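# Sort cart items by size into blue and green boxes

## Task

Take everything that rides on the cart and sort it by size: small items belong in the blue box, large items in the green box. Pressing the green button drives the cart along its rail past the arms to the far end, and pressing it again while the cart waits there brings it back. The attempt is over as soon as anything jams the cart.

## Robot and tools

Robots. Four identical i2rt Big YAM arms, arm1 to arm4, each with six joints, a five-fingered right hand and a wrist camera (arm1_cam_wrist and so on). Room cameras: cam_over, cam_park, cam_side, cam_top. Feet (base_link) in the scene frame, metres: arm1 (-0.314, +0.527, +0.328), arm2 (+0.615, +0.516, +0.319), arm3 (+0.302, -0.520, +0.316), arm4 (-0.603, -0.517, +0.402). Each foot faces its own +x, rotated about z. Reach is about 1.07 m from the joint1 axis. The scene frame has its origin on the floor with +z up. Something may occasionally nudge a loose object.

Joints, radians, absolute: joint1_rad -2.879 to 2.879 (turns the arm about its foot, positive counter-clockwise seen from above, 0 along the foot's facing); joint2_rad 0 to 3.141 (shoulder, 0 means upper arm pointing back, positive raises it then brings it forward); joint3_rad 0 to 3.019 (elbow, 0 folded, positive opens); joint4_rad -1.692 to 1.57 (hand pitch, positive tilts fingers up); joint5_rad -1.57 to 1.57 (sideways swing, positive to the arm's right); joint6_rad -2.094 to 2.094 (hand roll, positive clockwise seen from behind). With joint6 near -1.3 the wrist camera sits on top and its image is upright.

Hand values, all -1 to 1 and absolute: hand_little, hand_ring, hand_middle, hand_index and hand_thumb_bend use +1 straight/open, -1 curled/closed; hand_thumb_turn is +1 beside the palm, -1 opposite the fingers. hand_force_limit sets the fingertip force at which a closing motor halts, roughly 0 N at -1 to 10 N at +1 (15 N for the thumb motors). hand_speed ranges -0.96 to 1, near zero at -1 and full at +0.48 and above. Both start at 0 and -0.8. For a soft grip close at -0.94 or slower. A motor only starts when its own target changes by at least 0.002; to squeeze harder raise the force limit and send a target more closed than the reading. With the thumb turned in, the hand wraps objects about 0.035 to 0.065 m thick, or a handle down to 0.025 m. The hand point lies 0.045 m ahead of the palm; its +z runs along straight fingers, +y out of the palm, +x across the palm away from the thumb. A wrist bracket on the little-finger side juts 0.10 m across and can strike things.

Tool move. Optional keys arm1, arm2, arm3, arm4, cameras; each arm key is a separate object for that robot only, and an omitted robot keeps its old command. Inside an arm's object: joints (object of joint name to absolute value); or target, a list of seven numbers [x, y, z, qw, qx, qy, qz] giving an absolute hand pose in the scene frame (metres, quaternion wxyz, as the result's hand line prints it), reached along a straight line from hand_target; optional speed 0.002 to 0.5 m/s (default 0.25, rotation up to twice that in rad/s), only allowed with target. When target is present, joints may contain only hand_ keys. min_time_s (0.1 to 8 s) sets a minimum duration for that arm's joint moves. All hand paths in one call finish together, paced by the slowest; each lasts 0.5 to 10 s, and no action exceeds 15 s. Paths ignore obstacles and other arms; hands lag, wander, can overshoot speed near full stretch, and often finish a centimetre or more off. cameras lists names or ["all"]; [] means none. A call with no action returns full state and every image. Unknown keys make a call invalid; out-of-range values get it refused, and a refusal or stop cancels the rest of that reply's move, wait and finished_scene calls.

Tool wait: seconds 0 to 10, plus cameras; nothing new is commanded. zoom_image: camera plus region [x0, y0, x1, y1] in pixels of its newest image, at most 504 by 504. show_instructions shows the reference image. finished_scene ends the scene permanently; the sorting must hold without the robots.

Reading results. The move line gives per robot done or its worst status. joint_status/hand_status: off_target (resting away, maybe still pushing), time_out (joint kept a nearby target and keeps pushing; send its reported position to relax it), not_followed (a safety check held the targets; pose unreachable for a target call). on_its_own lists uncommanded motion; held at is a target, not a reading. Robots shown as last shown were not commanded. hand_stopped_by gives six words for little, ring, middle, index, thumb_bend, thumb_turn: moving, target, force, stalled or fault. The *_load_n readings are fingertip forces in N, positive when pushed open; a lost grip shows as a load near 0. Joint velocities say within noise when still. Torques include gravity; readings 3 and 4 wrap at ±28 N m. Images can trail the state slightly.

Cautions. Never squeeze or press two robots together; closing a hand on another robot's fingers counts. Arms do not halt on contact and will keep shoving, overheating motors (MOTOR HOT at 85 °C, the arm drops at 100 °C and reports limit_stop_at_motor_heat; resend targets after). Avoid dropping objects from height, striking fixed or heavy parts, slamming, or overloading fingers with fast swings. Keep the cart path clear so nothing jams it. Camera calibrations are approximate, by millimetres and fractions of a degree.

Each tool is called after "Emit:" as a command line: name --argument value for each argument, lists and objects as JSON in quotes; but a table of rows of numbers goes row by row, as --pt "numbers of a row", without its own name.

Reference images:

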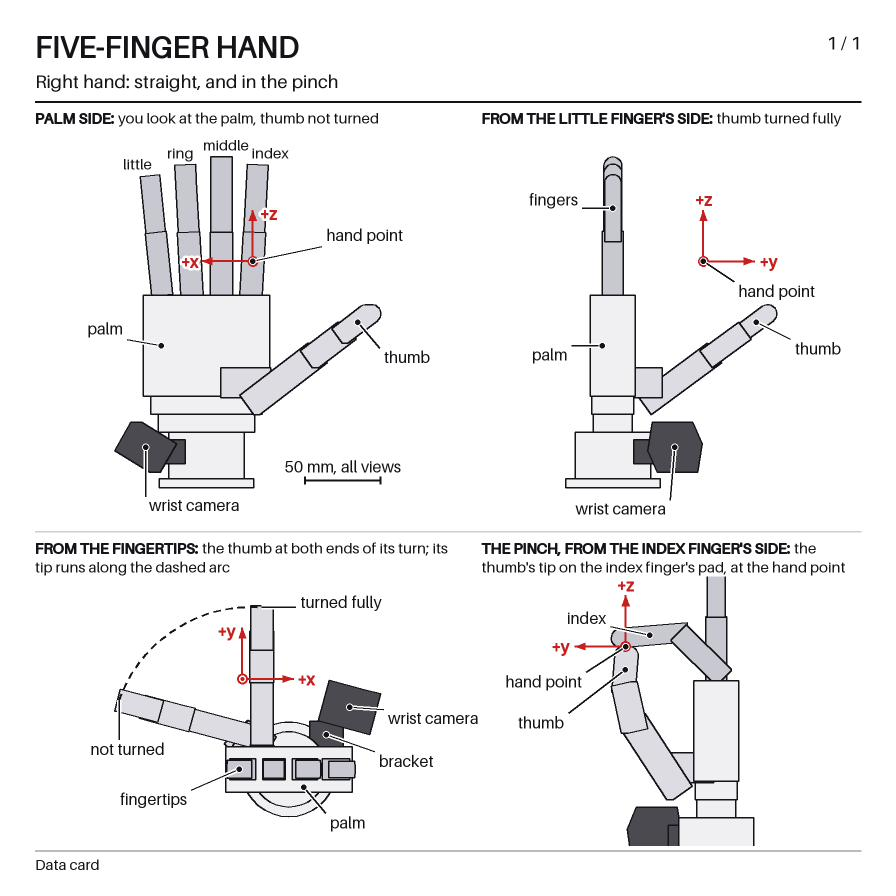

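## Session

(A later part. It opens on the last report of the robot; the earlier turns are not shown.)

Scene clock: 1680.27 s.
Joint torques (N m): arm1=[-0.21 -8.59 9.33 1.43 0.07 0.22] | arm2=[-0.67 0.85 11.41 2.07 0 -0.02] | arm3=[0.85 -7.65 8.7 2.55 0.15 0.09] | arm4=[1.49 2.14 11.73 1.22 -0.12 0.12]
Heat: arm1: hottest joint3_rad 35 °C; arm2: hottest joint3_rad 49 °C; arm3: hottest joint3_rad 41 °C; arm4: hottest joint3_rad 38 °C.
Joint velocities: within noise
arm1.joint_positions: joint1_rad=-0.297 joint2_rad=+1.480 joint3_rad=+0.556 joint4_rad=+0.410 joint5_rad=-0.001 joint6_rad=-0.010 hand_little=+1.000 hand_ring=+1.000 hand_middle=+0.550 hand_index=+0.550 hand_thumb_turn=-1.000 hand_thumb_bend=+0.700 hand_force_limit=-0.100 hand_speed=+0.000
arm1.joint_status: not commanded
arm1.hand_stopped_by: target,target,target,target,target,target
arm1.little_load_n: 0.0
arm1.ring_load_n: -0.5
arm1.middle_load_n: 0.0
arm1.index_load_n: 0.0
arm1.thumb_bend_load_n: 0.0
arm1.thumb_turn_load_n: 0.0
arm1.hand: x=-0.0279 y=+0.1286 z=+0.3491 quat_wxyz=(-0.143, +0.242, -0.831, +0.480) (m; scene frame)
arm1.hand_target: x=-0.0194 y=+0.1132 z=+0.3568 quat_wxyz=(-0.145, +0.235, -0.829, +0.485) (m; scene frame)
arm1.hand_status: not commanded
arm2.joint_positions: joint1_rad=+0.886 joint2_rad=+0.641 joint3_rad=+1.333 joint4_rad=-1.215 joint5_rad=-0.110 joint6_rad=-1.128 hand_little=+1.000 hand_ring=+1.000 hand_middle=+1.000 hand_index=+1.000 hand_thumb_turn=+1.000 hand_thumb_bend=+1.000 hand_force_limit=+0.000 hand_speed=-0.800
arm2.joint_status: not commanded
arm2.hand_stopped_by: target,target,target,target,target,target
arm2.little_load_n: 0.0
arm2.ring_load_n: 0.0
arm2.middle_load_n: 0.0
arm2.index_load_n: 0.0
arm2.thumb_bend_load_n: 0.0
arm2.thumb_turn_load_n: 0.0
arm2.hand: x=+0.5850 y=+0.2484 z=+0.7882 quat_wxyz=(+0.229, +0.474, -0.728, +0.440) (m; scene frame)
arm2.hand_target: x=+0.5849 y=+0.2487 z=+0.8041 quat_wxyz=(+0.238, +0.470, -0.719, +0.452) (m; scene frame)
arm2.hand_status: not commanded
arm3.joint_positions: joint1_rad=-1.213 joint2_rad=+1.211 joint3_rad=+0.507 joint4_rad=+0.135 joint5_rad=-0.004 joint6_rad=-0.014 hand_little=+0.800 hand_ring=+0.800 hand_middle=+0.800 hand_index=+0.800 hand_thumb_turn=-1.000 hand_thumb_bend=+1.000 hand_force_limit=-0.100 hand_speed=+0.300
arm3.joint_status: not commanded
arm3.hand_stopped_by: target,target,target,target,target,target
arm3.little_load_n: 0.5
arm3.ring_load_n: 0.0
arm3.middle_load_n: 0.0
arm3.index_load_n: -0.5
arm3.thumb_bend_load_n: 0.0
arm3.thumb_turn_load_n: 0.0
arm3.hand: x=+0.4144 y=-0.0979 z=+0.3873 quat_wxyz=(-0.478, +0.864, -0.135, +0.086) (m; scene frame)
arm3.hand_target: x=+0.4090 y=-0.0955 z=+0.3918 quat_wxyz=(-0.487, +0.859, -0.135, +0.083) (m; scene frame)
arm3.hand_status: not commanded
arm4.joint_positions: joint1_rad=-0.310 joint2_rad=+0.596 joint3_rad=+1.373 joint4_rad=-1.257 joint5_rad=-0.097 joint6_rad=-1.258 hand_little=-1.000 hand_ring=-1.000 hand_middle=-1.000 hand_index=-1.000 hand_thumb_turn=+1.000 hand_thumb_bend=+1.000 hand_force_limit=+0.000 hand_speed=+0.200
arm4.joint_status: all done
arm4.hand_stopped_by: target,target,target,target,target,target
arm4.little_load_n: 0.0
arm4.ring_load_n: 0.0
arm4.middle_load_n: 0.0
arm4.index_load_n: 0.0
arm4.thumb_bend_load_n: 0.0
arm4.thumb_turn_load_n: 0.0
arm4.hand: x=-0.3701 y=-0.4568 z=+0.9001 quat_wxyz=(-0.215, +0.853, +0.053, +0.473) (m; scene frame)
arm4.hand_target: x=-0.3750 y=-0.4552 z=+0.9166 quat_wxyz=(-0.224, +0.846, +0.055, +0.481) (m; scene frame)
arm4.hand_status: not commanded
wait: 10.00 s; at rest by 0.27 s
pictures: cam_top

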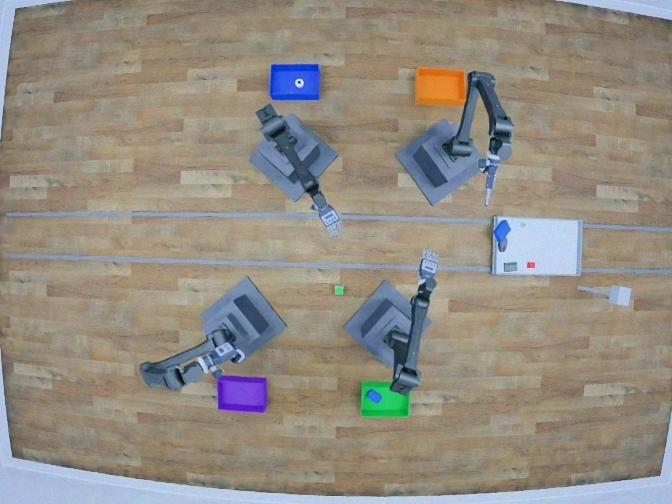

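Emit:
move --arm3 '{"target": [0.55, 0.085, 0.22, 0.4185, -0.8039, -0.3749, 0.1951], "speed": 0.2}'

Emit:
wait --seconds 10 --cameras '[]'

Emit:
wait --seconds 10 --cameras '["arm3_cam_wrist"]'

Scene clock: 1698.17 s.
Joint torques (N m): arm1=[-1.2 -8.12 9.35 1.28 -0.02 0.2] | arm2=[-0.62 1.08 11.38 2.07 0.01 -0.01] | arm3=[-0.97 -20.84 12.45 -0.05 -1 -0.18] | arm4=[1.14 2.49 11.73 1.2 -0.13 0.12]
Heat: arm1: hottest joint3_rad 35 °C; arm2: hottest joint3_rad 49 °C; arm3: hottest joint3_rad 42 °C; arm4: hottest joint3_rad 38 °C.
move: arm3 off_target
Joint velocities: within noise
arm1, arm2, arm4: as last shown
arm1.ring_load_n: 0.0
arm2.ring_load_n: 0.5
arm3.joint_positions: joint1_rad=-1.457 joint2_rad=+2.316 joint3_rad=+1.685 joint4_rad=-0.790 joint5_rad=-0.954 joint6_rad=-1.358 hand_little=+0.800 hand_ring=+0.800 hand_middle=+0.800 hand_index=+0.800 hand_thumb_turn=-1.000 hand_thumb_bend=+1.000 hand_force_limit=-0.100 hand_speed=+0.300
arm3.joint_status: not commanded
arm3.hand_stopped_by: target,target,target,target,target,target
arm3.little_load_n: 0.0
arm3.ring_load_n: 0.0
arm3.middle_load_n: 0.0
arm3.index_load_n: 0.0
arm3.thumb_bend_load_n: 0.0
arm3.thumb_turn_load_n: 0.0
arm3.hand: x=+0.5381 y=+0.0782 z=+0.2292 quat_wxyz=(-0.415, +0.805, +0.374, -0.198) (m; scene frame)
arm3.hand_target: x=+0.5497 y=+0.0844 z=+0.2202 quat_wxyz=(-0.419, +0.804, +0.375, -0.194) (m; scene frame)
arm3.hand_status: off_target (0.017 m and 0.5 deg from the pose sent, 0.282 m and 68.4 deg at the start)
pictures: none

Scene clock: 1708.17 s.
Joint torques (N m): arm1=[-0.85 -8.47 9.46 1.32 0.04 0.23] | arm2=[-1.14 1.2 11.43 2.1 -0.01 -0.02] | arm3=[-1.08 -20.72 12.46 0.18 -1.03 -0.14] | arm4=[1.38 2.55 11.75 1.16 -0.14 0.12]
Heat: arm1: hottest joint3_rad 35 °C; arm2: hottest joint3_rad 49 °C; arm3: hottest joint3_rad 42 °C; arm4: hottest joint3_rad 38 °C.
Joint velocities: within noise
arm1.joint_positions: joint1_rad=-0.297 joint2_rad=+1.480 joint3_rad=+0.556 joint4_rad=+0.410 joint5_rad=-0.001 joint6_rad=-0.010 hand_little=+1.000 hand_ring=+1.000 hand_middle=+0.550 hand_index=+0.550 hand_thumb_turn=-1.000 hand_thumb_bend=+0.700 hand_force_limit=-0.100 hand_speed=+0.000
arm1.joint_status: not commanded
arm1.hand_stopped_by: target,target,target,target,target,target
arm1.little_load_n: 0.0
arm1.ring_load_n: -0.5
arm1.middle_load_n: 0.0
arm1.index_load_n: 0.0
arm1.thumb_bend_load_n: 0.0
arm1.thumb_turn_load_n: 0.0
arm1.hand: x=-0.0279 y=+0.1286 z=+0.3491 quat_wxyz=(-0.143, +0.242, -0.831, +0.480) (m; scene frame)
arm1.hand_target: x=-0.0194 y=+0.1132 z=+0.3568 quat_wxyz=(-0.145, +0.235, -0.829, +0.485) (m; scene frame)
arm1.hand_status: not commanded
arm2.joint_positions: joint1_rad=+0.886 joint2_rad=+0.641 joint3_rad=+1.333 joint4_rad=-1.215 joint5_rad=-0.110 joint6_rad=-1.128 hand_little=+1.000 hand_ring=+1.000 hand_middle=+1.000 hand_index=+1.000 hand_thumb_turn=+1.000 hand_thumb_bend=+1.000 hand_force_limit=+0.000 hand_speed=-0.800
arm2.joint_status: not commanded
arm2.hand_stopped_by: target,target,target,target,target,target
arm2.little_load_n: 0.0
arm2.ring_load_n: 0.0
arm2.middle_load_n: 0.0
arm2.index_load_n: 0.0
arm2.thumb_bend_load_n: 0.0
arm2.thumb_turn_load_n: 0.0
arm2.hand: x=+0.5850 y=+0.2484 z=+0.7882 quat_wxyz=(+0.229, +0.474, -0.728, +0.440) (m; scene frame)
arm2.hand_target: x=+0.5849 y=+0.2487 z=+0.8041 quat_wxyz=(+0.238, +0.470, -0.719, +0.452) (m; scene frame)
arm2.hand_status: not commanded
arm3.joint_positions: joint1_rad=-1.457 joint2_rad=+2.316 joint3_rad=+1.685 joint4_rad=-0.790 joint5_rad=-0.954 joint6_rad=-1.358 hand_little=+0.800 hand_ring=+0.800 hand_middle=+0.800 hand_index=+0.800 hand_thumb_turn=-1.000 hand_thumb_bend=+1.000 hand_force_limit=-0.100 hand_speed=+0.300
arm3.joint_status: not commanded
arm3.hand_stopped_by: target,target,target,target,target,target
arm3.little_load_n: 0.0
arm3.ring_load_n: -0.5
arm3.middle_load_n: 0.0
arm3.index_load_n: 0.0
arm3.thumb_bend_load_n: 0.0
arm3.thumb_turn_load_n: 0.0
arm3.hand: x=+0.5381 y=+0.0782 z=+0.2292 quat_wxyz=(-0.415, +0.805, +0.374, -0.198) (m; scene frame)
arm3.hand_target: x=+0.5497 y=+0.0844 z=+0.2202 quat_wxyz=(-0.419, +0.804, +0.375, -0.194) (m; scene frame)
arm3.hand_status: off_target (0.017 m and 0.5 deg from the pose sent, 0.282 m and 68.4 deg at the start)
arm4.joint_positions: joint1_rad=-0.310 joint2_rad=+0.596 joint3_rad=+1.373 joint4_rad=-1.257 joint5_rad=-0.097 joint6_rad=-1.258 hand_little=-1.000 hand_ring=-1.000 hand_middle=-1.000 hand_index=-1.000 hand_thumb_turn=+1.000 hand_thumb_bend=+1.000 hand_force_limit=+0.000 hand_speed=+0.200
arm4.joint_status: not commanded
arm4.hand_stopped_by: target,target,target,target,target,target
arm4.little_load_n: 0.0
arm4.ring_load_n: 0.0
arm4.middle_load_n: 0.0
arm4.index_load_n: 0.0
arm4.thumb_bend_load_n: 0.0
arm4.thumb_turn_load_n: 0.0
arm4.hand: x=-0.3701 y=-0.4568 z=+0.9001 quat_wxyz=(-0.215, +0.853, +0.053, +0.473) (m; scene frame)
arm4.hand_target: x=-0.3750 y=-0.4552 z=+0.9166 quat_wxyz=(-0.224, +0.846, +0.055, +0.481) (m; scene frame)
arm4.hand_status: not commanded
wait: 10.00 s; at rest by 0.27 s
pictures: none
No camera images: "cameras" was empty.

Scene clock: 1718.17 s.
Joint torques (N m): arm1=[-0.62 -8.12 9.28 1.24 0.02 0.21] | arm2=[-0.73 1.03 11.43 2.09 0 -0.02] | arm3=[-1.14 -20.19 12.23 -0.2 -1 -0.14] | arm4=[1.49 2.32 11.81 1.18 -0.13 0.11]
Heat: arm1: hottest joint3_rad 35 °C; arm2: hottest joint3_rad 49 °C; arm3: hottest joint3_rad 43 °C; arm4: hottest joint3_rad 38 °C.
Joint velocities: within noise
arm1.joint_positions: joint1_rad=-0.297 joint2_rad=+1.480 joint3_rad=+0.556 joint4_rad=+0.410 joint5_rad=-0.001 joint6_rad=-0.010 hand_little=+1.000 hand_ring=+1.000 hand_middle=+0.550 hand_index=+0.550 hand_thumb_turn=-1.000 hand_thumb_bend=+0.700 hand_force_limit=-0.100 hand_speed=+0.000
arm1.joint_status: not commanded
arm1.hand_stopped_by: target,target,target,target,target,target
arm1.little_load_n: 0.0
arm1.ring_load_n: 0.0
arm1.middle_load_n: 0.0
arm1.index_load_n: 0.0
arm1.thumb_bend_load_n: 0.0
arm1.thumb_turn_load_n: 0.0
arm1.hand: x=-0.0279 y=+0.1286 z=+0.3491 quat_wxyz=(-0.143, +0.242, -0.831, +0.480) (m; scene frame)
arm1.hand_target: x=-0.0194 y=+0.1132 z=+0.3568 quat_wxyz=(-0.145, +0.235, -0.829, +0.485) (m; scene frame)
arm1.hand_status: not commanded
arm2.joint_positions: joint1_rad=+0.886 joint2_rad=+0.641 joint3_rad=+1.333 joint4_rad=-1.215 joint5_rad=-0.110 joint6_rad=-1.128 hand_little=+1.000 hand_ring=+1.000 hand_middle=+1.000 hand_index=+1.000 hand_thumb_turn=+1.000 hand_thumb_bend=+1.000 hand_force_limit=+0.000 hand_speed=-0.800
arm2.joint_status: not commanded
arm2.hand_stopped_by: target,target,target,target,target,target
arm2.little_load_n: 0.0
arm2.ring_load_n: 0.0
arm2.middle_load_n: 0.0
arm2.index_load_n: 0.0
arm2.thumb_bend_load_n: 0.0
arm2.thumb_turn_load_n: 0.0
arm2.hand: x=+0.5850 y=+0.2484 z=+0.7882 quat_wxyz=(+0.229, +0.474, -0.728, +0.440) (m; scene frame)
arm2.hand_target: x=+0.5849 y=+0.2487 z=+0.8041 quat_wxyz=(+0.238, +0.470, -0.719, +0.452) (m; scene frame)
arm2.hand_status: not commanded
arm3.joint_positions: joint1_rad=-1.457 joint2_rad=+2.316 joint3_rad=+1.685 joint4_rad=-0.790 joint5_rad=-0.954 joint6_rad=-1.358 hand_little=+0.800 hand_ring=+0.800 hand_middle=+0.800 hand_index=+0.800 hand_thumb_turn=-1.000 hand_thumb_bend=+1.000 hand_force_limit=-0.100 hand_speed=+0.300
arm3.joint_status: not commanded
arm3.hand_stopped_by: target,target,target,target,target,target
arm3.little_load_n: 0.0
arm3.ring_load_n: 0.0
arm3.middle_load_n: 0.0
arm3.index_load_n: 0.0
arm3.thumb_bend_load_n: 0.0
arm3.thumb_turn_load_n: 0.0
arm3.hand: x=+0.5381 y=+0.0782 z=+0.2292 quat_wxyz=(-0.415, +0.805, +0.374, -0.198) (m; scene frame)
arm3.hand_target: x=+0.5497 y=+0.0844 z=+0.2202 quat_wxyz=(-0.419, +0.804, +0.375, -0.194) (m; scene frame)
arm3.hand_status: off_target (0.017 m and 0.5 deg from the pose sent, 0.282 m and 68.4 deg at the start)
arm4.joint_positions: joint1_rad=-0.310 joint2_rad=+0.596 joint3_rad=+1.373 joint4_rad=-1.257 joint5_rad=-0.097 joint6_rad=-1.258 hand_little=-1.000 hand_ring=-1.000 hand_middle=-1.000 hand_index=-1.000 hand_thumb_turn=+1.000 hand_thumb_bend=+1.000 hand_force_limit=+0.000 hand_speed=+0.200
arm4.joint_status: not commanded
arm4.hand_stopped_by: target,target,target,target,target,target
arm4.little_load_n: 0.0
arm4.ring_load_n: 0.0
arm4.middle_load_n: 0.0
arm4.index_load_n: 0.0
arm4.thumb_bend_load_n: 0.0
arm4.thumb_turn_load_n: 0.0
arm4.hand: x=-0.3701 y=-0.4568 z=+0.9001 quat_wxyz=(-0.215, +0.853, +0.053, +0.473) (m; scene frame)
arm4.hand_target: x=-0.3750 y=-0.4552 z=+0.9166 quat_wxyz=(-0.224, +0.846, +0.055, +0.481) (m; scene frame)
arm4.hand_status: not commanded
wait: 10.00 s; at rest by 0.27 s
pictures: arm3_cam_wrist
camera_calibration:
arm3_cam_wrist: T_world_to_cam=[[0.57662, -0.183304, -0.796184, -0.112769], [-0.139665, -0.982278, 0.124999, 0.123287], [-0.804987, 0.039122, -0.592001, 0.682853], [0, 0, 0, 1]] pos_world=[0.631931, 0.0737166, 0.299054]

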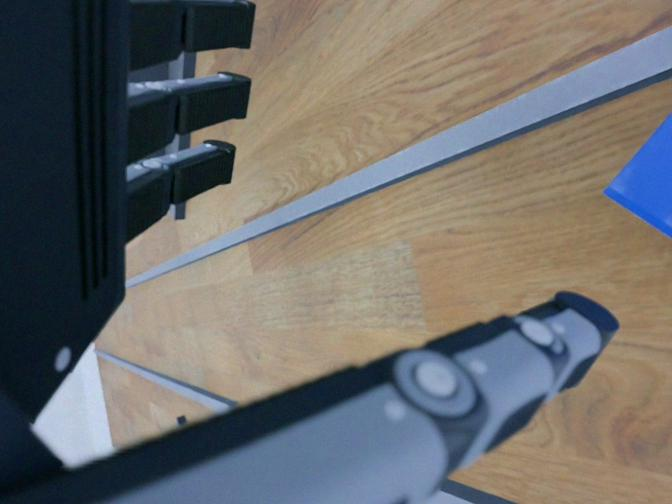

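Emit:
move --arm3 '{"target": [0.40, 0.092, 0.20, 0.4185, -0.8039, -0.3749, 0.1951], "speed": 0.2}' --cameras '["arm3_cam_wrist"]'

Scene clock: 1730.67 s.
Joint torques (N m): arm1=[-0.38 -8.53 9.31 1.31 -0.02 0.24] | arm2=[-0.67 1.03 11.49 2 -0.01 -0.05] | arm3=[-0.44 -23.3 6.9 1.43 -0.53 0.12] | arm4=[1.2 2.49 11.75 1.22 -0.13 0.11]
Heat: arm1: hottest joint3_rad 35 °C; arm2: hottest joint3_rad 49 °C; arm3: hottest joint3_rad 43 °C; arm4: hottest joint3_rad 39 °C.
move: arm3 off_target
Joint velocities: within noise
arm1, arm2, arm4: as last shown
arm3.joint_positions: joint1_rad=-1.249 joint2_rad=+2.253 joint3_rad=+1.406 joint4_rad=-0.321 joint5_rad=-0.899 joint6_rad=-1.038 hand_little=+0.800 hand_ring=+0.800 hand_middle=+0.800 hand_index=+0.800 hand_thumb_turn=-1.000 hand_thumb_bend=+1.000 hand_force_limit=-0.100 hand_speed=+0.300
arm3.joint_status: not commanded
arm3.hand_stopped_by: target,target,target,target,target,target
arm3.little_load_n: 0.0
arm3.ring_load_n: 0.0
arm3.middle_load_n: 0.0
arm3.index_load_n: 0.0
arm3.thumb_bend_load_n: 0.0
arm3.thumb_turn_load_n: 0.0
arm3.hand: x=+0.3989 y=+0.0885 z=+0.1901 quat_wxyz=(-0.413, +0.804, +0.376, -0.202) (m; scene frame)
arm3.hand_target: x=+0.4001 y=+0.0919 z=+0.1999 quat_wxyz=(-0.418, +0.804, +0.375, -0.195) (m; scene frame)
arm3.hand_status: off_target (0.011 m and 1.0 deg from the pose sent, 0.142 m and 0.5 deg at the start)
pictures: arm3_cam_wrist
camera_calibration:
arm3_cam_wrist: T_world_to_cam=[[0.576308, -0.181532, -0.796816, -0.0617354], [-0.13091, -0.982933, 0.129251, 0.114647], [-0.806679, 0.0298231, -0.590236, 0.548366], [0, 0, 0, 1]] pos_world=[0.492943, 0.0851295, 0.259656]

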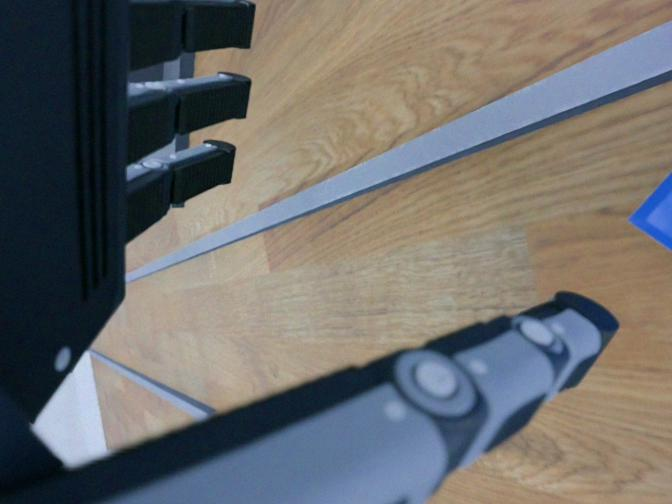

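Emit:
wait --seconds 4.2 --cameras '["arm3_cam_wrist"]'

Emit:
move --arm3 '{"target": [0.392, 0.092, 0.116, 0.4185, -0.8039, -0.3749, 0.1951], "speed": 0.07}' --cameras '["arm3_cam_wrist"]'

Emit:
move --arm3 '{"target": [0.345, 0.092, 0.116, 0.4185, -0.8039, -0.3749, 0.1951], "speed": 0.0094, "joints": {"hand_speed": -0.82, "hand_force_limit": 0, "hand_index": 0, "hand_middle": 0, "hand_ring": 0, "hand_little": 0, "hand_thumb_bend": 0.4}}' --cameras '["arm3_cam_wrist"]'

Emit:
move --arm3 '{"target": [0.33, 0.02, 0.30, 0.4185, -0.8039, -0.3749, 0.1951], "speed": 0.1}' --cameras '["arm3_cam_wrist", "cam_over"]'

Scene clock: 1744.00 s.
Joint torques (N m): arm1=[-0.21 -8.88 9.47 1.31 0.07 0.23] | arm2=[-0.73 1.08 11.37 2.11 -0.02 0] | arm3=[-0.21 -22.95 6.8 1.35 -0.57 0.08] | arm4=[1.55 2.2 11.73 1.21 -0.12 0.11]
Heat: arm1: hottest joint3_rad 35 °C; arm2: hottest joint3_rad 49 °C; arm3: hottest joint3_rad 43 °C; arm4: hottest joint3_rad 39 °C.
Joint velocities: within noise
arm1.joint_positions: joint1_rad=-0.297 joint2_rad=+1.480 joint3_rad=+0.556 joint4_rad=+0.410 joint5_rad=-0.001 joint6_rad=-0.010 hand_little=+1.000 hand_ring=+1.000 hand_middle=+0.550 hand_index=+0.550 hand_thumb_turn=-1.000 hand_thumb_bend=+0.700 hand_force_limit=-0.100 hand_speed=+0.000
arm1.joint_status: not commanded
arm1.hand_stopped_by: target,target,target,target,target,target
arm1.little_load_n: 0.0
arm1.ring_load_n: 0.0
arm1.middle_load_n: 0.0
arm1.index_load_n: 0.0
arm1.thumb_bend_load_n: 0.0
arm1.thumb_turn_load_n: 0.0
arm1.hand: x=-0.0279 y=+0.1286 z=+0.3491 quat_wxyz=(-0.143, +0.242, -0.831, +0.480) (m; scene frame)
arm1.hand_target: x=-0.0194 y=+0.1132 z=+0.3568 quat_wxyz=(-0.145, +0.235, -0.829, +0.485) (m; scene frame)
arm1.hand_status: not commanded
arm2.joint_positions: joint1_rad=+0.886 joint2_rad=+0.641 joint3_rad=+1.333 joint4_rad=-1.215 joint5_rad=-0.110 joint6_rad=-1.128 hand_little=+1.000 hand_ring=+1.000 hand_middle=+1.000 hand_index=+1.000 hand_thumb_turn=+1.000 hand_thumb_bend=+1.000 hand_force_limit=+0.000 hand_speed=-0.800
arm2.joint_status: not commanded
arm2.hand_stopped_by: target,target,target,target,target,target
arm2.little_load_n: 0.0
arm2.ring_load_n: 0.0
arm2.middle_load_n: 0.0
arm2.index_load_n: 0.0
arm2.thumb_bend_load_n: -0.5
arm2.thumb_turn_load_n: 0.0
arm2.hand: x=+0.5850 y=+0.2484 z=+0.7882 quat_wxyz=(+0.229, +0.474, -0.728, +0.440) (m; scene frame)
arm2.hand_target: x=+0.5849 y=+0.2487 z=+0.8041 quat_wxyz=(+0.238, +0.470, -0.719, +0.452) (m; scene frame)
arm2.hand_status: not commanded
arm3.joint_positions: joint1_rad=-1.249 joint2_rad=+2.253 joint3_rad=+1.406 joint4_rad=-0.321 joint5_rad=-0.899 joint6_rad=-1.038 hand_little=+0.800 hand_ring=+0.800 hand_middle=+0.800 hand_index=+0.800 hand_thumb_turn=-1.000 hand_thumb_bend=+1.000 hand_force_limit=-0.100 hand_speed=+0.300
arm3.joint_status: not commanded
arm3.hand_stopped_by: target,target,target,target,target,target
arm3.little_load_n: -0.5
arm3.ring_load_n: 0.0
arm3.middle_load_n: 0.0
arm3.index_load_n: -0.5
arm3.thumb_bend_load_n: 0.0
arm3.thumb_turn_load_n: 0.0
arm3.hand: x=+0.3989 y=+0.0885 z=+0.1901 quat_wxyz=(-0.413, +0.804, +0.376, -0.202) (m; scene frame)
arm3.hand_target: x=+0.4001 y=+0.0919 z=+0.1999 quat_wxyz=(-0.418, +0.804, +0.375, -0.195) (m; scene frame)
arm3.hand_status: off_target (0.011 m and 1.0 deg from the pose sent, 0.142 m and 0.5 deg at the start)
arm4.joint_positions: joint1_rad=-0.310 joint2_rad=+0.596 joint3_rad=+1.373 joint4_rad=-1.257 joint5_rad=-0.097 joint6_rad=-1.258 hand_little=-1.000 hand_ring=-1.000 hand_middle=-1.000 hand_index=-1.000 hand_thumb_turn=+1.000 hand_thumb_bend=+1.000 hand_force_limit=+0.000 hand_speed=+0.200
arm4.joint_status: not commanded
arm4.hand_stopped_by: target,target,target,target,target,target
arm4.little_load_n: 0.0
arm4.ring_load_n: 0.0
arm4.middle_load_n: 0.0
arm4.index_load_n: 0.0
arm4.thumb_bend_load_n: 0.0
arm4.thumb_turn_load_n: 0.0
arm4.hand: x=-0.3701 y=-0.4568 z=+0.9001 quat_wxyz=(-0.215, +0.853, +0.053, +0.473) (m; scene frame)
arm4.hand_target: x=-0.3750 y=-0.4552 z=+0.9166 quat_wxyz=(-0.224, +0.846, +0.055, +0.481) (m; scene frame)
arm4.hand_status: not commanded
wait: 4.20 s; at rest from the start
pictures: arm3_cam_wrist
camera_calibration:
arm3_cam_wrist: T_world_to_cam=[[0.576093, -0.181812, -0.796907, -0.0615822], [-0.131046, -0.982881, 0.129507, 0.114643], [-0.806811, 0.0298234, -0.590057, 0.548385], [0, 0, 0, 1]] pos_world=[0.492943, 0.0851298, 0.259656]

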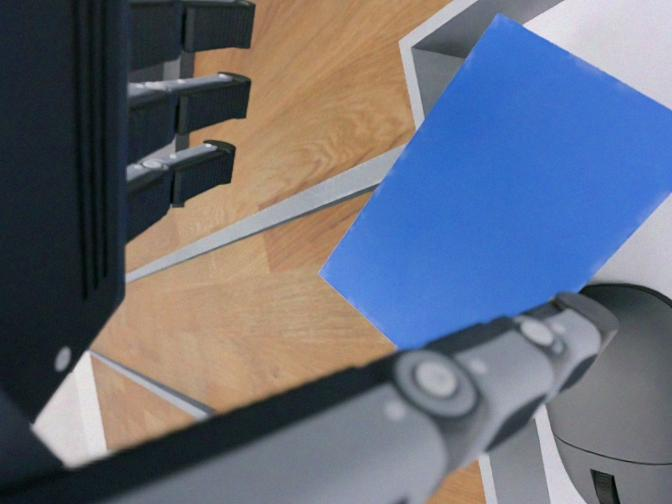

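Scene clock: 1745.80 s.
Joint torques (N m): arm1=[-0.32 -8.59 9.31 1.18 -0.02 0.22] | arm2=[-0.26 1.08 11.38 2.09 -0.01 -0.04] | arm3=[0.56 -18.9 7.82 1.37 -0.61 0.06] | arm4=[1.44 2.2 11.7 1.18 -0.13 0.13]
Heat: arm1: hottest joint3_rad 35 °C; arm2: hottest joint3_rad 49 °C; arm3: hottest joint3_rad 42 °C; arm4: hottest joint3_rad 39 °C.
move: arm3 off_target
Joint velocities: within noise
arm1, arm2, arm4: as last shown
arm2.thumb_bend_load_n: 0.0
arm2.thumb_turn_load_n: -0.5
arm3.joint_positions: joint1_rad=-1.249 joint2_rad=+2.366 joint3_rad=+1.406 joint4_rad=-0.162 joint5_rad=-0.893 joint6_rad=-1.019 hand_little=+0.800 hand_ring=+0.800 hand_middle=+0.800 hand_index=+0.800 hand_thumb_turn=-1.000 hand_thumb_bend=+1.000 hand_force_limit=-0.100 hand_speed=+0.300
arm3.joint_status: not commanded
arm3.hand_stopped_by: target,target,target,target,target,target
arm3.little_load_n: -0.5
arm3.ring_load_n: 0.0
arm3.middle_load_n: 0.0
arm3.index_load_n: 0.0
arm3.thumb_bend_load_n: 0.0
arm3.thumb_turn_load_n: 0.0
arm3.hand: x=+0.4006 y=+0.0913 z=+0.1306 quat_wxyz=(-0.424, +0.802, +0.376, -0.189) (m; scene frame)
arm3.hand_target: x=+0.3919 y=+0.0914 z=+0.1163 quat_wxyz=(-0.418, +0.804, +0.375, -0.195) (m; scene frame)
arm3.hand_status: off_target (0.017 m and 1.0 deg from the pose sent, 0.075 m and 1.0 deg at the start)
pictures: arm3_cam_wrist
camera_calibration:
arm3_cam_wrist: T_world_to_cam=[[0.583328, -0.166265, -0.795037, -0.114005], [-0.145353, -0.984392, 0.0992173, 0.135157], [-0.799125, 0.0576848, -0.598391, 0.510012], [0, 0, 0, 1]] pos_world=[0.493712, 0.0846723, 0.201138]

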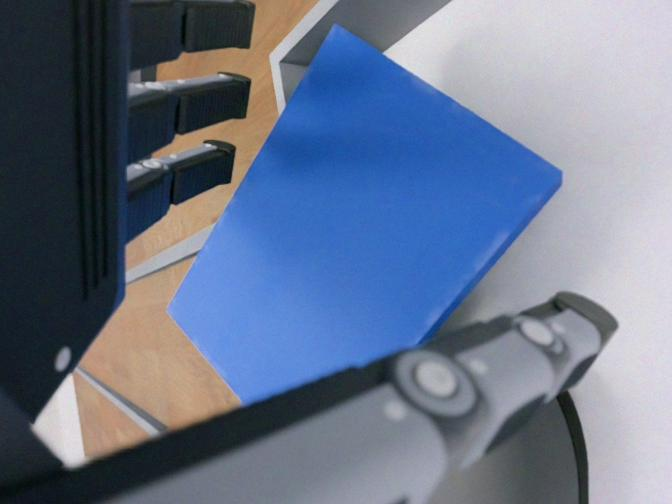

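Scene clock: 1751.30 s.
Joint torques (N m): arm1=[-0.32 -8 9.5 1.28 0.04 0.22] | arm2=[-0.56 1.03 11.48 2.07 -0.03 -0.02] | arm3=[0.85 -20.54 5.57 1.22 -0.35 0.11] | arm4=[1.55 2.26 11.79 1.18 -0.12 0.12]
Heat: arm1: hottest joint3_rad 35 °C; arm2: hottest joint3_rad 50 °C; arm3: hottest joint3_rad 42 °C; arm4: hottest joint3_rad 39 °C.
move: arm3 off_target
Joint velocities: within noise
arm1, arm2, arm4: as last shown
arm2.thumb_turn_load_n: 0.0
arm3.joint_positions: joint1_rad=-1.169 joint2_rad=+2.366 joint3_rad=+1.360 joint4_rad=-0.032 joint5_rad=-0.860 joint6_rad=-0.912 hand_little=+0.000 hand_ring=+0.000 hand_middle=+0.000 hand_index=+0.000 hand_thumb_turn=-1.000 hand_thumb_bend=+0.400 hand_force_limit=+0.000 hand_speed=-0.820
arm3.joint_status: all done
arm3.hand_stopped_by: target,target,target,target,target,target
arm3.little_load_n: 0.0
arm3.ring_load_n: 0.0
arm3.middle_load_n: 0.0
arm3.index_load_n: 0.0
arm3.thumb_bend_load_n: -1.0
arm3.thumb_turn_load_n: 0.0
arm3.hand: x=+0.3532 y=+0.0980 z=+0.1238 quat_wxyz=(-0.426, +0.800, +0.378, -0.190) (m; scene frame)
arm3.hand_target: x=+0.3452 y=+0.0918 z=+0.1160 quat_wxyz=(-0.418, +0.804, +0.375, -0.195) (m; scene frame)
arm3.hand_status: off_target (0.013 m and 1.2 deg from the pose sent, 0.058 m and 1.0 deg at the start)
pictures: arm3_cam_wrist
camera_calibration:
arm3_cam_wrist: T_world_to_cam=[[0.582215, -0.160787, -0.796978, -0.0905434], [-0.14084, -0.985376, 0.0959076, 0.134401], [-0.800743, 0.0564074, -0.596346, 0.468158], [0, 0, 0, 1]] pos_world=[0.446519, 0.0914694, 0.194133]

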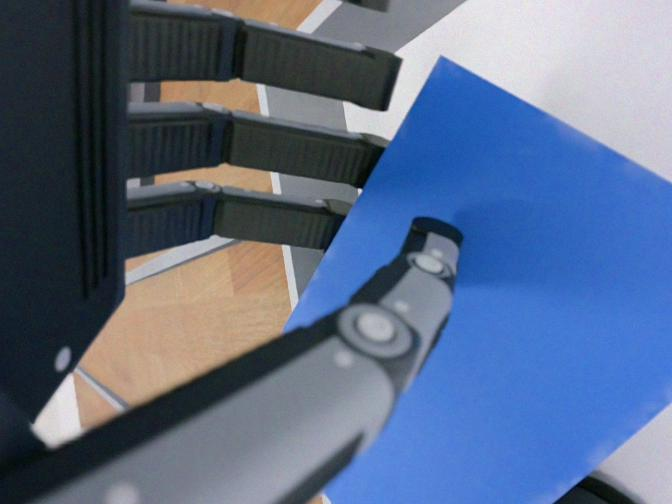

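Scene clock: 1754.00 s.
Joint torques (N m): arm1=[-0.56 -8.23 9.39 1.26 0.04 0.24] | arm2=[-1.08 1.2 11.4 2.11 0.02 -0.01] | arm3=[-0.32 -18.32 7.5 0.54 -0.81 -0.07] | arm4=[1.26 2.26 11.74 1.18 -0.13 0.14]
Heat: arm1: hottest joint3_rad 36 °C; arm2: hottest joint3_rad 50 °C; arm3: hottest joint3_rad 42 °C; arm4: hottest joint3_rad 39 °C.
move: arm3 done
Joint velocities: within noise
arm1, arm2, arm4: as last shown
arm3.joint_positions: joint1_rad=-1.169 joint2_rad=+1.884 joint3_rad=+1.096 joint4_rad=-0.272 joint5_rad=-0.858 joint6_rad=-0.912 hand_little=+0.000 hand_ring=+0.000 hand_middle=+0.000 hand_index=+0.000 hand_thumb_turn=-1.000 hand_thumb_bend=+0.400 hand_force_limit=+0.000 hand_speed=-0.820
arm3.joint_status: not commanded
arm3.hand_stopped_by: target,target,target,target,target,target
arm3.little_load_n: 0.0
arm3.ring_load_n: 0.0
arm3.middle_load_n: 0.0
arm3.index_load_n: 0.0
arm3.thumb_bend_load_n: 0.0
arm3.thumb_turn_load_n: 0.0
arm3.hand: x=+0.3295 y=+0.0229 z=+0.2959 quat_wxyz=(-0.418, +0.804, +0.374, -0.195) (m; scene frame)
arm3.hand_target: x=+0.3301 y=+0.0201 z=+0.3000 quat_wxyz=(-0.419, +0.804, +0.375, -0.195) (m; scene frame)
arm3.hand_status: done (0.005 m and 0.1 deg from the pose sent, 0.194 m and 1.2 deg at the start)
pictures: arm3_cam_wrist, cam_over
camera_calibration:
arm3_cam_wrist: T_world_to_cam=[[0.578469, -0.179004, -0.795821, 0.0496531], [-0.14184, -0.982835, 0.117968, 0.034344], [-0.803278, 0.0446382, -0.593929, 0.556441], [0, 0, 0, 1]] pos_world=[0.423125, 0.017804, 0.36595]

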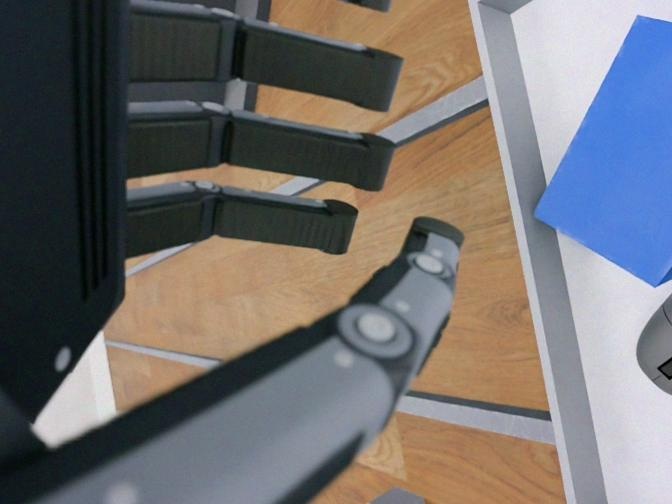

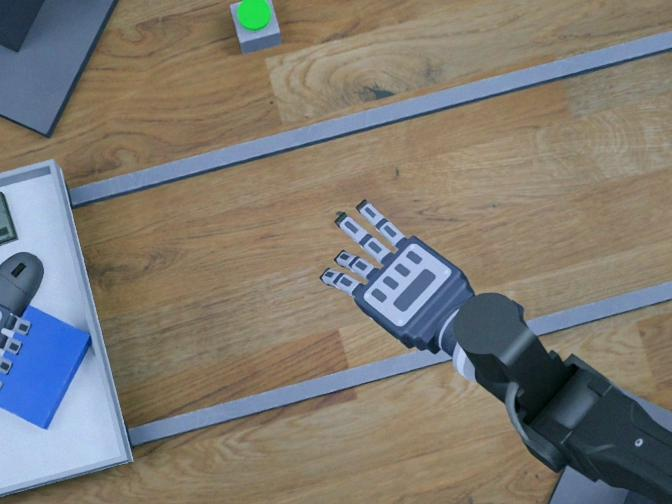

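Emit:
move --arm3 '{"target": [-0.02, 0.047, 0.20, 0.4185, -0.8039, -0.3749, 0.1951], "speed": 0.3, "joints": {"hand_speed": 0.3, "hand_index": 0.8, "hand_middle": 0.8, "hand_ring": 0.8, "hand_little": 0.8, "hand_thumb_bend": 1.0}}' --arm1 '{"joints": {"joint1_rad": -0.3, "joint2_rad": 0.969, "joint3_rad": 0.379, "joint4_rad": 0.074}, "min_time_s": 1.5}' --cameras '["arm3_cam_wrist", "cam_over", "cam_side"]'

Scene clock: 1769.37 s.
Joint torques (N m): arm1=[-0.67 -5.89 6.78 1.42 0 0.22] | arm2=[-0.67 0.91 11.45 2.06 -0.04 -0.03] | arm3=[-0.56 -16.44 10.47 2.32 -0.06 0.17] | arm4=[1.38 2.37 11.73 1.2 -0.14 0.11]
Heat: arm1: hottest joint3_rad 36 °C; arm2: hottest joint3_rad 50 °C; arm3: hottest joint3_rad 42 °C; arm4: hottest joint3_rad 39 °C.
move: arm1 done; arm3 off_target
Joint velocities: within noise
arm1.joint_positions: joint1_rad=-0.297 joint2_rad=+0.979 joint3_rad=+0.393 joint4_rad=+0.084 joint5_rad=-0.001 joint6_rad=-0.010 hand_little=+1.000 hand_ring=+1.000 hand_middle=+0.550 hand_index=+0.550 hand_thumb_turn=-1.000 hand_thumb_bend=+0.700 hand_force_limit=-0.100 hand_speed=+0.000
arm1.joint_status: all done
arm1.hand_stopped_by: target,target,target,target,target,target
arm1.little_load_n: 0.0
arm1.ring_load_n: 0.0
arm1.middle_load_n: 0.0
arm1.index_load_n: 0.0
arm1.thumb_bend_load_n: 0.0
arm1.thumb_turn_load_n: 0.0
arm1.hand: x=-0.0808 y=+0.2108 z=+0.4145 quat_wxyz=(-0.144, +0.241, -0.828, +0.485) (m; scene frame)
arm1.hand_target: x=-0.0849 y=+0.2161 z=+0.4092 quat_wxyz=(-0.144, +0.237, -0.833, +0.479) (m; scene frame)
arm1.hand_status: not commanded
arm2, arm4: as last shown
arm2.little_load_n: -0.5
arm3.joint_positions: joint1_rad=-0.496 joint2_rad=+2.116 joint3_rad=+1.112 joint4_rad=+0.318 joint5_rad=-0.408 joint6_rad=-0.297 hand_little=+0.800 hand_ring=+0.800 hand_middle=+0.800 hand_index=+0.800 hand_thumb_turn=-1.000 hand_thumb_bend=+1.000 hand_force_limit=+0.000 hand_speed=+0.300
arm3.joint_status: all done
arm3.hand_stopped_by: target,target,target,target,target,target
arm3.little_load_n: 0.0
arm3.ring_load_n: 0.0
arm3.middle_load_n: 0.0
arm3.index_load_n: 0.0
arm3.thumb_bend_load_n: 0.0
arm3.thumb_turn_load_n: 0.0
arm3.hand: x=-0.0152 y=+0.0327 z=+0.2049 quat_wxyz=(-0.412, +0.804, +0.382, -0.195) (m; scene frame)
arm3.hand_target: x=-0.0195 y=+0.0463 z=+0.2003 quat_wxyz=(-0.418, +0.804, +0.375, -0.195) (m; scene frame)
arm3.hand_status: off_target (0.016 m and 1.1 deg from the pose sent, 0.363 m and 0.1 deg at the start)
arm4.thumb_turn_load_n: -0.5
pictures: arm3_cam_wrist, cam_over, cam_side
camera_calibration:
arm3_cam_wrist: T_world_to_cam=[[0.590379, -0.176145, -0.787671, 0.176809], [-0.129774, -0.983915, 0.122762, 0.00503635], [-0.796625, 0.029743, -0.603742, 0.227772], [0, 0, 0, 1]] pos_world=[0.0777175, 0.0293248, 0.276164]

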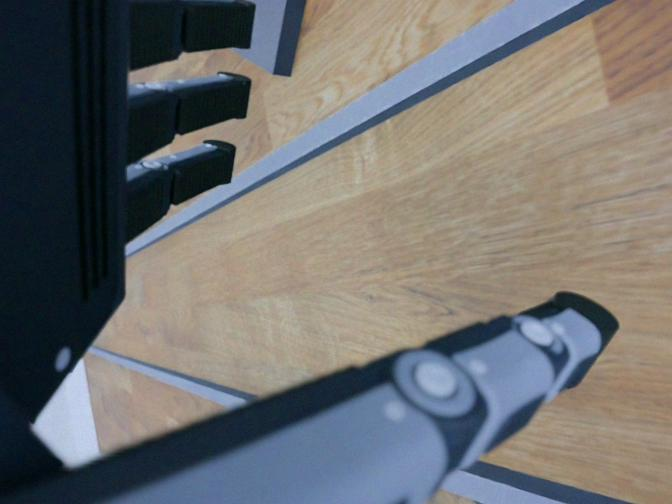

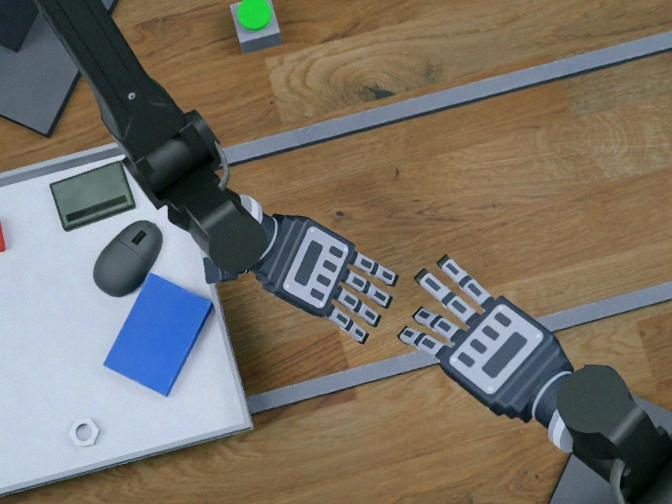

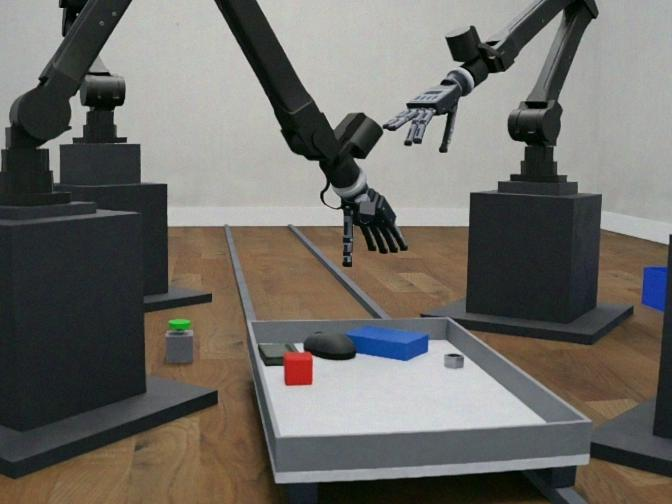

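Emit:
move --arm3 '{"target": [-0.08, 0.062, 0.17, 0.4185, -0.8039, -0.3749, 0.1951], "speed": 0.15}' --cameras '["arm3_cam_wrist"]'

Scene clock: 1777.83 s.
Joint torques (N m): arm1=[-0.15 -5.71 6.79 1.43 0.03 0.2] | arm2=[-0.67 0.67 11.43 2.07 -0.02 -0.03] | arm3=[-0.62 -18.08 10.28 1.96 -0.1 0.08] | arm4=[1.38 2.43 11.79 1.14 -0.11 0.11]
Heat: arm1: hottest joint3_rad 35 °C; arm2: hottest joint3_rad 50 °C; arm3: hottest joint3_rad 42 °C; arm4: hottest joint3_rad 39 °C.
move: arm3 off_target
Joint velocities: within noise
arm1, arm2, arm4: as last shown
arm2.little_load_n: 0.0
arm3.joint_positions: joint1_rad=-0.413 joint2_rad=+2.238 joint3_rad=+1.251 joint4_rad=+0.329 joint5_rad=-0.340 joint6_rad=-0.240 hand_little=+0.800 hand_ring=+0.800 hand_middle=+0.800 hand_index=+0.800 hand_thumb_turn=-1.000 hand_thumb_bend=+1.000 hand_force_limit=+0.000 hand_speed=+0.300
arm3.joint_status: not commanded
arm3.hand_stopped_by: target,target,target,target,target,target
arm3.little_load_n: 0.0
arm3.ring_load_n: 0.0
arm3.middle_load_n: 0.0
arm3.index_load_n: 0.0
arm3.thumb_bend_load_n: 0.0
arm3.thumb_turn_load_n: 0.0
arm3.hand: x=-0.0734 y=+0.0517 z=+0.1769 quat_wxyz=(-0.415, +0.803, +0.380, -0.193) (m; scene frame)
arm3.hand_target: x=-0.0797 y=+0.0613 z=+0.1703 quat_wxyz=(-0.419, +0.804, +0.375, -0.195) (m; scene frame)
arm3.hand_status: off_target (0.014 m and 0.8 deg from the pose sent, 0.079 m and 1.1 deg at the start)
arm4.thumb_turn_load_n: 0.0
pictures: arm3_cam_wrist
camera_calibration:
arm3_cam_wrist: T_world_to_cam=[[0.588086, -0.172829, -0.790117, 0.19251], [-0.132976, -0.984269, 0.116323, 0.0205408], [-0.797792, 0.0366585, -0.601817, 0.163074], [0, 0, 0, 1]] pos_world=[0.019618, 0.0475109, 0.247857]

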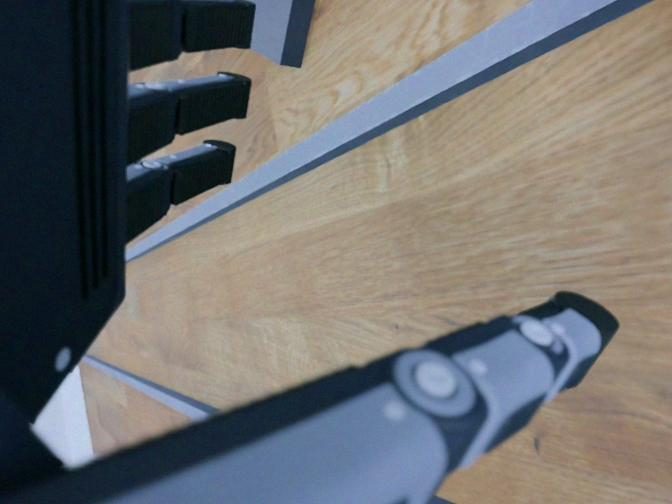

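Emit:
wait --seconds 8.5 --cameras '["arm3_cam_wrist"]'

Scene clock: 1792.17 s.
Joint torques (N m): arm1=[-0.09 -5.71 6.65 1.5 0.03 0.2] | arm2=[-0.85 0.91 11.45 2 -0.02 -0.03] | arm3=[-0.09 -19.08 10.58 1.96 -0.06 0.1] | arm4=[1.44 2.32 11.71 1.22 -0.14 0.13]
Heat: arm1: hottest joint3_rad 35 °C; arm2: hottest joint3_rad 50 °C; arm3: hottest joint3_rad 44 °C; arm4: hottest joint3_rad 39 °C.
Joint velocities: within noise
arm1.joint_positions: joint1_rad=-0.297 joint2_rad=+0.979 joint3_rad=+0.393 joint4_rad=+0.084 joint5_rad=-0.001 joint6_rad=-0.010 hand_little=+1.000 hand_ring=+1.000 hand_middle=+0.550 hand_index=+0.550 hand_thumb_turn=-1.000 hand_thumb_bend=+0.700 hand_force_limit=-0.100 hand_speed=+0.000
arm1.joint_status: not commanded
arm1.hand_stopped_by: target,target,target,target,target,target
arm1.little_load_n: 0.0
arm1.ring_load_n: 0.0
arm1.middle_load_n: -0.5
arm1.index_load_n: 0.0
arm1.thumb_bend_load_n: 0.0
arm1.thumb_turn_load_n: 0.0
arm1.hand: x=-0.0808 y=+0.2108 z=+0.4145 quat_wxyz=(-0.144, +0.241, -0.828, +0.485) (m; scene frame)
arm1.hand_target: x=-0.0849 y=+0.2161 z=+0.4092 quat_wxyz=(-0.144, +0.237, -0.833, +0.479) (m; scene frame)
arm1.hand_status: not commanded
arm2.joint_positions: joint1_rad=+0.886 joint2_rad=+0.641 joint3_rad=+1.333 joint4_rad=-1.215 joint5_rad=-0.110 joint6_rad=-1.128 hand_little=+1.000 hand_ring=+1.000 hand_middle=+1.000 hand_index=+1.000 hand_thumb_turn=+1.000 hand_thumb_bend=+1.000 hand_force_limit=+0.000 hand_speed=-0.800
arm2.joint_status: not commanded
arm2.hand_stopped_by: target,target,target,target,target,target
arm2.little_load_n: 0.0
arm2.ring_load_n: 0.0
arm2.middle_load_n: 0.0
arm2.index_load_n: 0.0
arm2.thumb_bend_load_n: 0.0
arm2.thumb_turn_load_n: 0.0
arm2.hand: x=+0.5850 y=+0.2484 z=+0.7882 quat_wxyz=(+0.229, +0.474, -0.728, +0.440) (m; scene frame)
arm2.hand_target: x=+0.5849 y=+0.2487 z=+0.8041 quat_wxyz=(+0.238, +0.470, -0.719, +0.452) (m; scene frame)
arm2.hand_status: not commanded
arm3.joint_positions: joint1_rad=-0.413 joint2_rad=+2.238 joint3_rad=+1.251 joint4_rad=+0.329 joint5_rad=-0.340 joint6_rad=-0.240 hand_little=+0.800 hand_ring=+0.800 hand_middle=+0.800 hand_index=+0.800 hand_thumb_turn=-1.000 hand_thumb_bend=+1.000 hand_force_limit=+0.000 hand_speed=+0.300
arm3.joint_status: not commanded
arm3.hand_stopped_by: target,target,target,target,target,target
arm3.little_load_n: 0.0
arm3.ring_load_n: 0.0
arm3.middle_load_n: 0.0
arm3.index_load_n: 0.0
arm3.thumb_bend_load_n: 0.0
arm3.thumb_turn_load_n: 0.0
arm3.hand: x=-0.0734 y=+0.0517 z=+0.1769 quat_wxyz=(-0.415, +0.803, +0.380, -0.193) (m; scene frame)
arm3.hand_target: x=-0.0797 y=+0.0613 z=+0.1703 quat_wxyz=(-0.419, +0.804, +0.375, -0.195) (m; scene frame)
arm3.hand_status: off_target (0.014 m and 0.8 deg from the pose sent, 0.079 m and 1.1 deg at the start)
arm4.joint_positions: joint1_rad=-0.310 joint2_rad=+0.596 joint3_rad=+1.373 joint4_rad=-1.257 joint5_rad=-0.097 joint6_rad=-1.258 hand_little=-1.000 hand_ring=-1.000 hand_middle=-1.000 hand_index=-1.000 hand_thumb_turn=+1.000 hand_thumb_bend=+1.000 hand_force_limit=+0.000 hand_speed=+0.200
arm4.joint_status: not commanded
arm4.hand_stopped_by: target,target,target,target,target,target
arm4.little_load_n: 0.0
arm4.ring_load_n: 0.0
arm4.middle_load_n: 0.0
arm4.index_load_n: 0.0
arm4.thumb_bend_load_n: 0.0
arm4.thumb_turn_load_n: 0.0
arm4.hand: x=-0.3701 y=-0.4568 z=+0.9001 quat_wxyz=(-0.215, +0.853, +0.053, +0.473) (m; scene frame)
arm4.hand_target: x=-0.3750 y=-0.4552 z=+0.9166 quat_wxyz=(-0.224, +0.846, +0.055, +0.481) (m; scene frame)
arm4.hand_status: not commanded
wait: 8.50 s; at rest from the start
pictures: arm3_cam_wrist
camera_calibration:
arm3_cam_wrist: T_world_to_cam=[[0.588086, -0.172829, -0.790117, 0.19251], [-0.132976, -0.984269, 0.116323, 0.0205408], [-0.797792, 0.0366585, -0.601817, 0.163074], [0, 0, 0, 1]] pos_world=[0.019618, 0.0475109, 0.247857]

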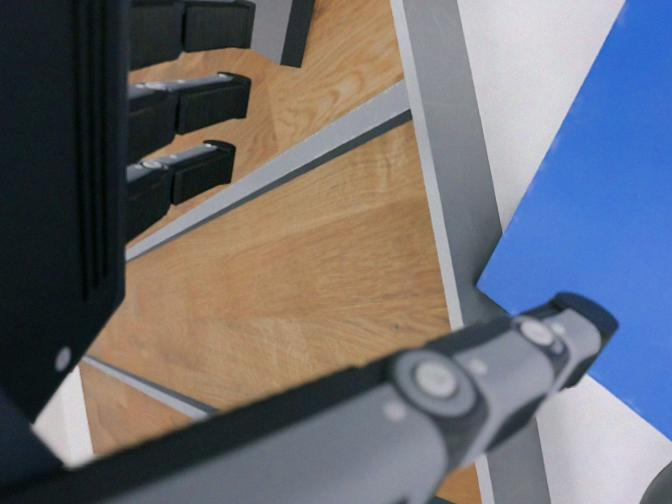

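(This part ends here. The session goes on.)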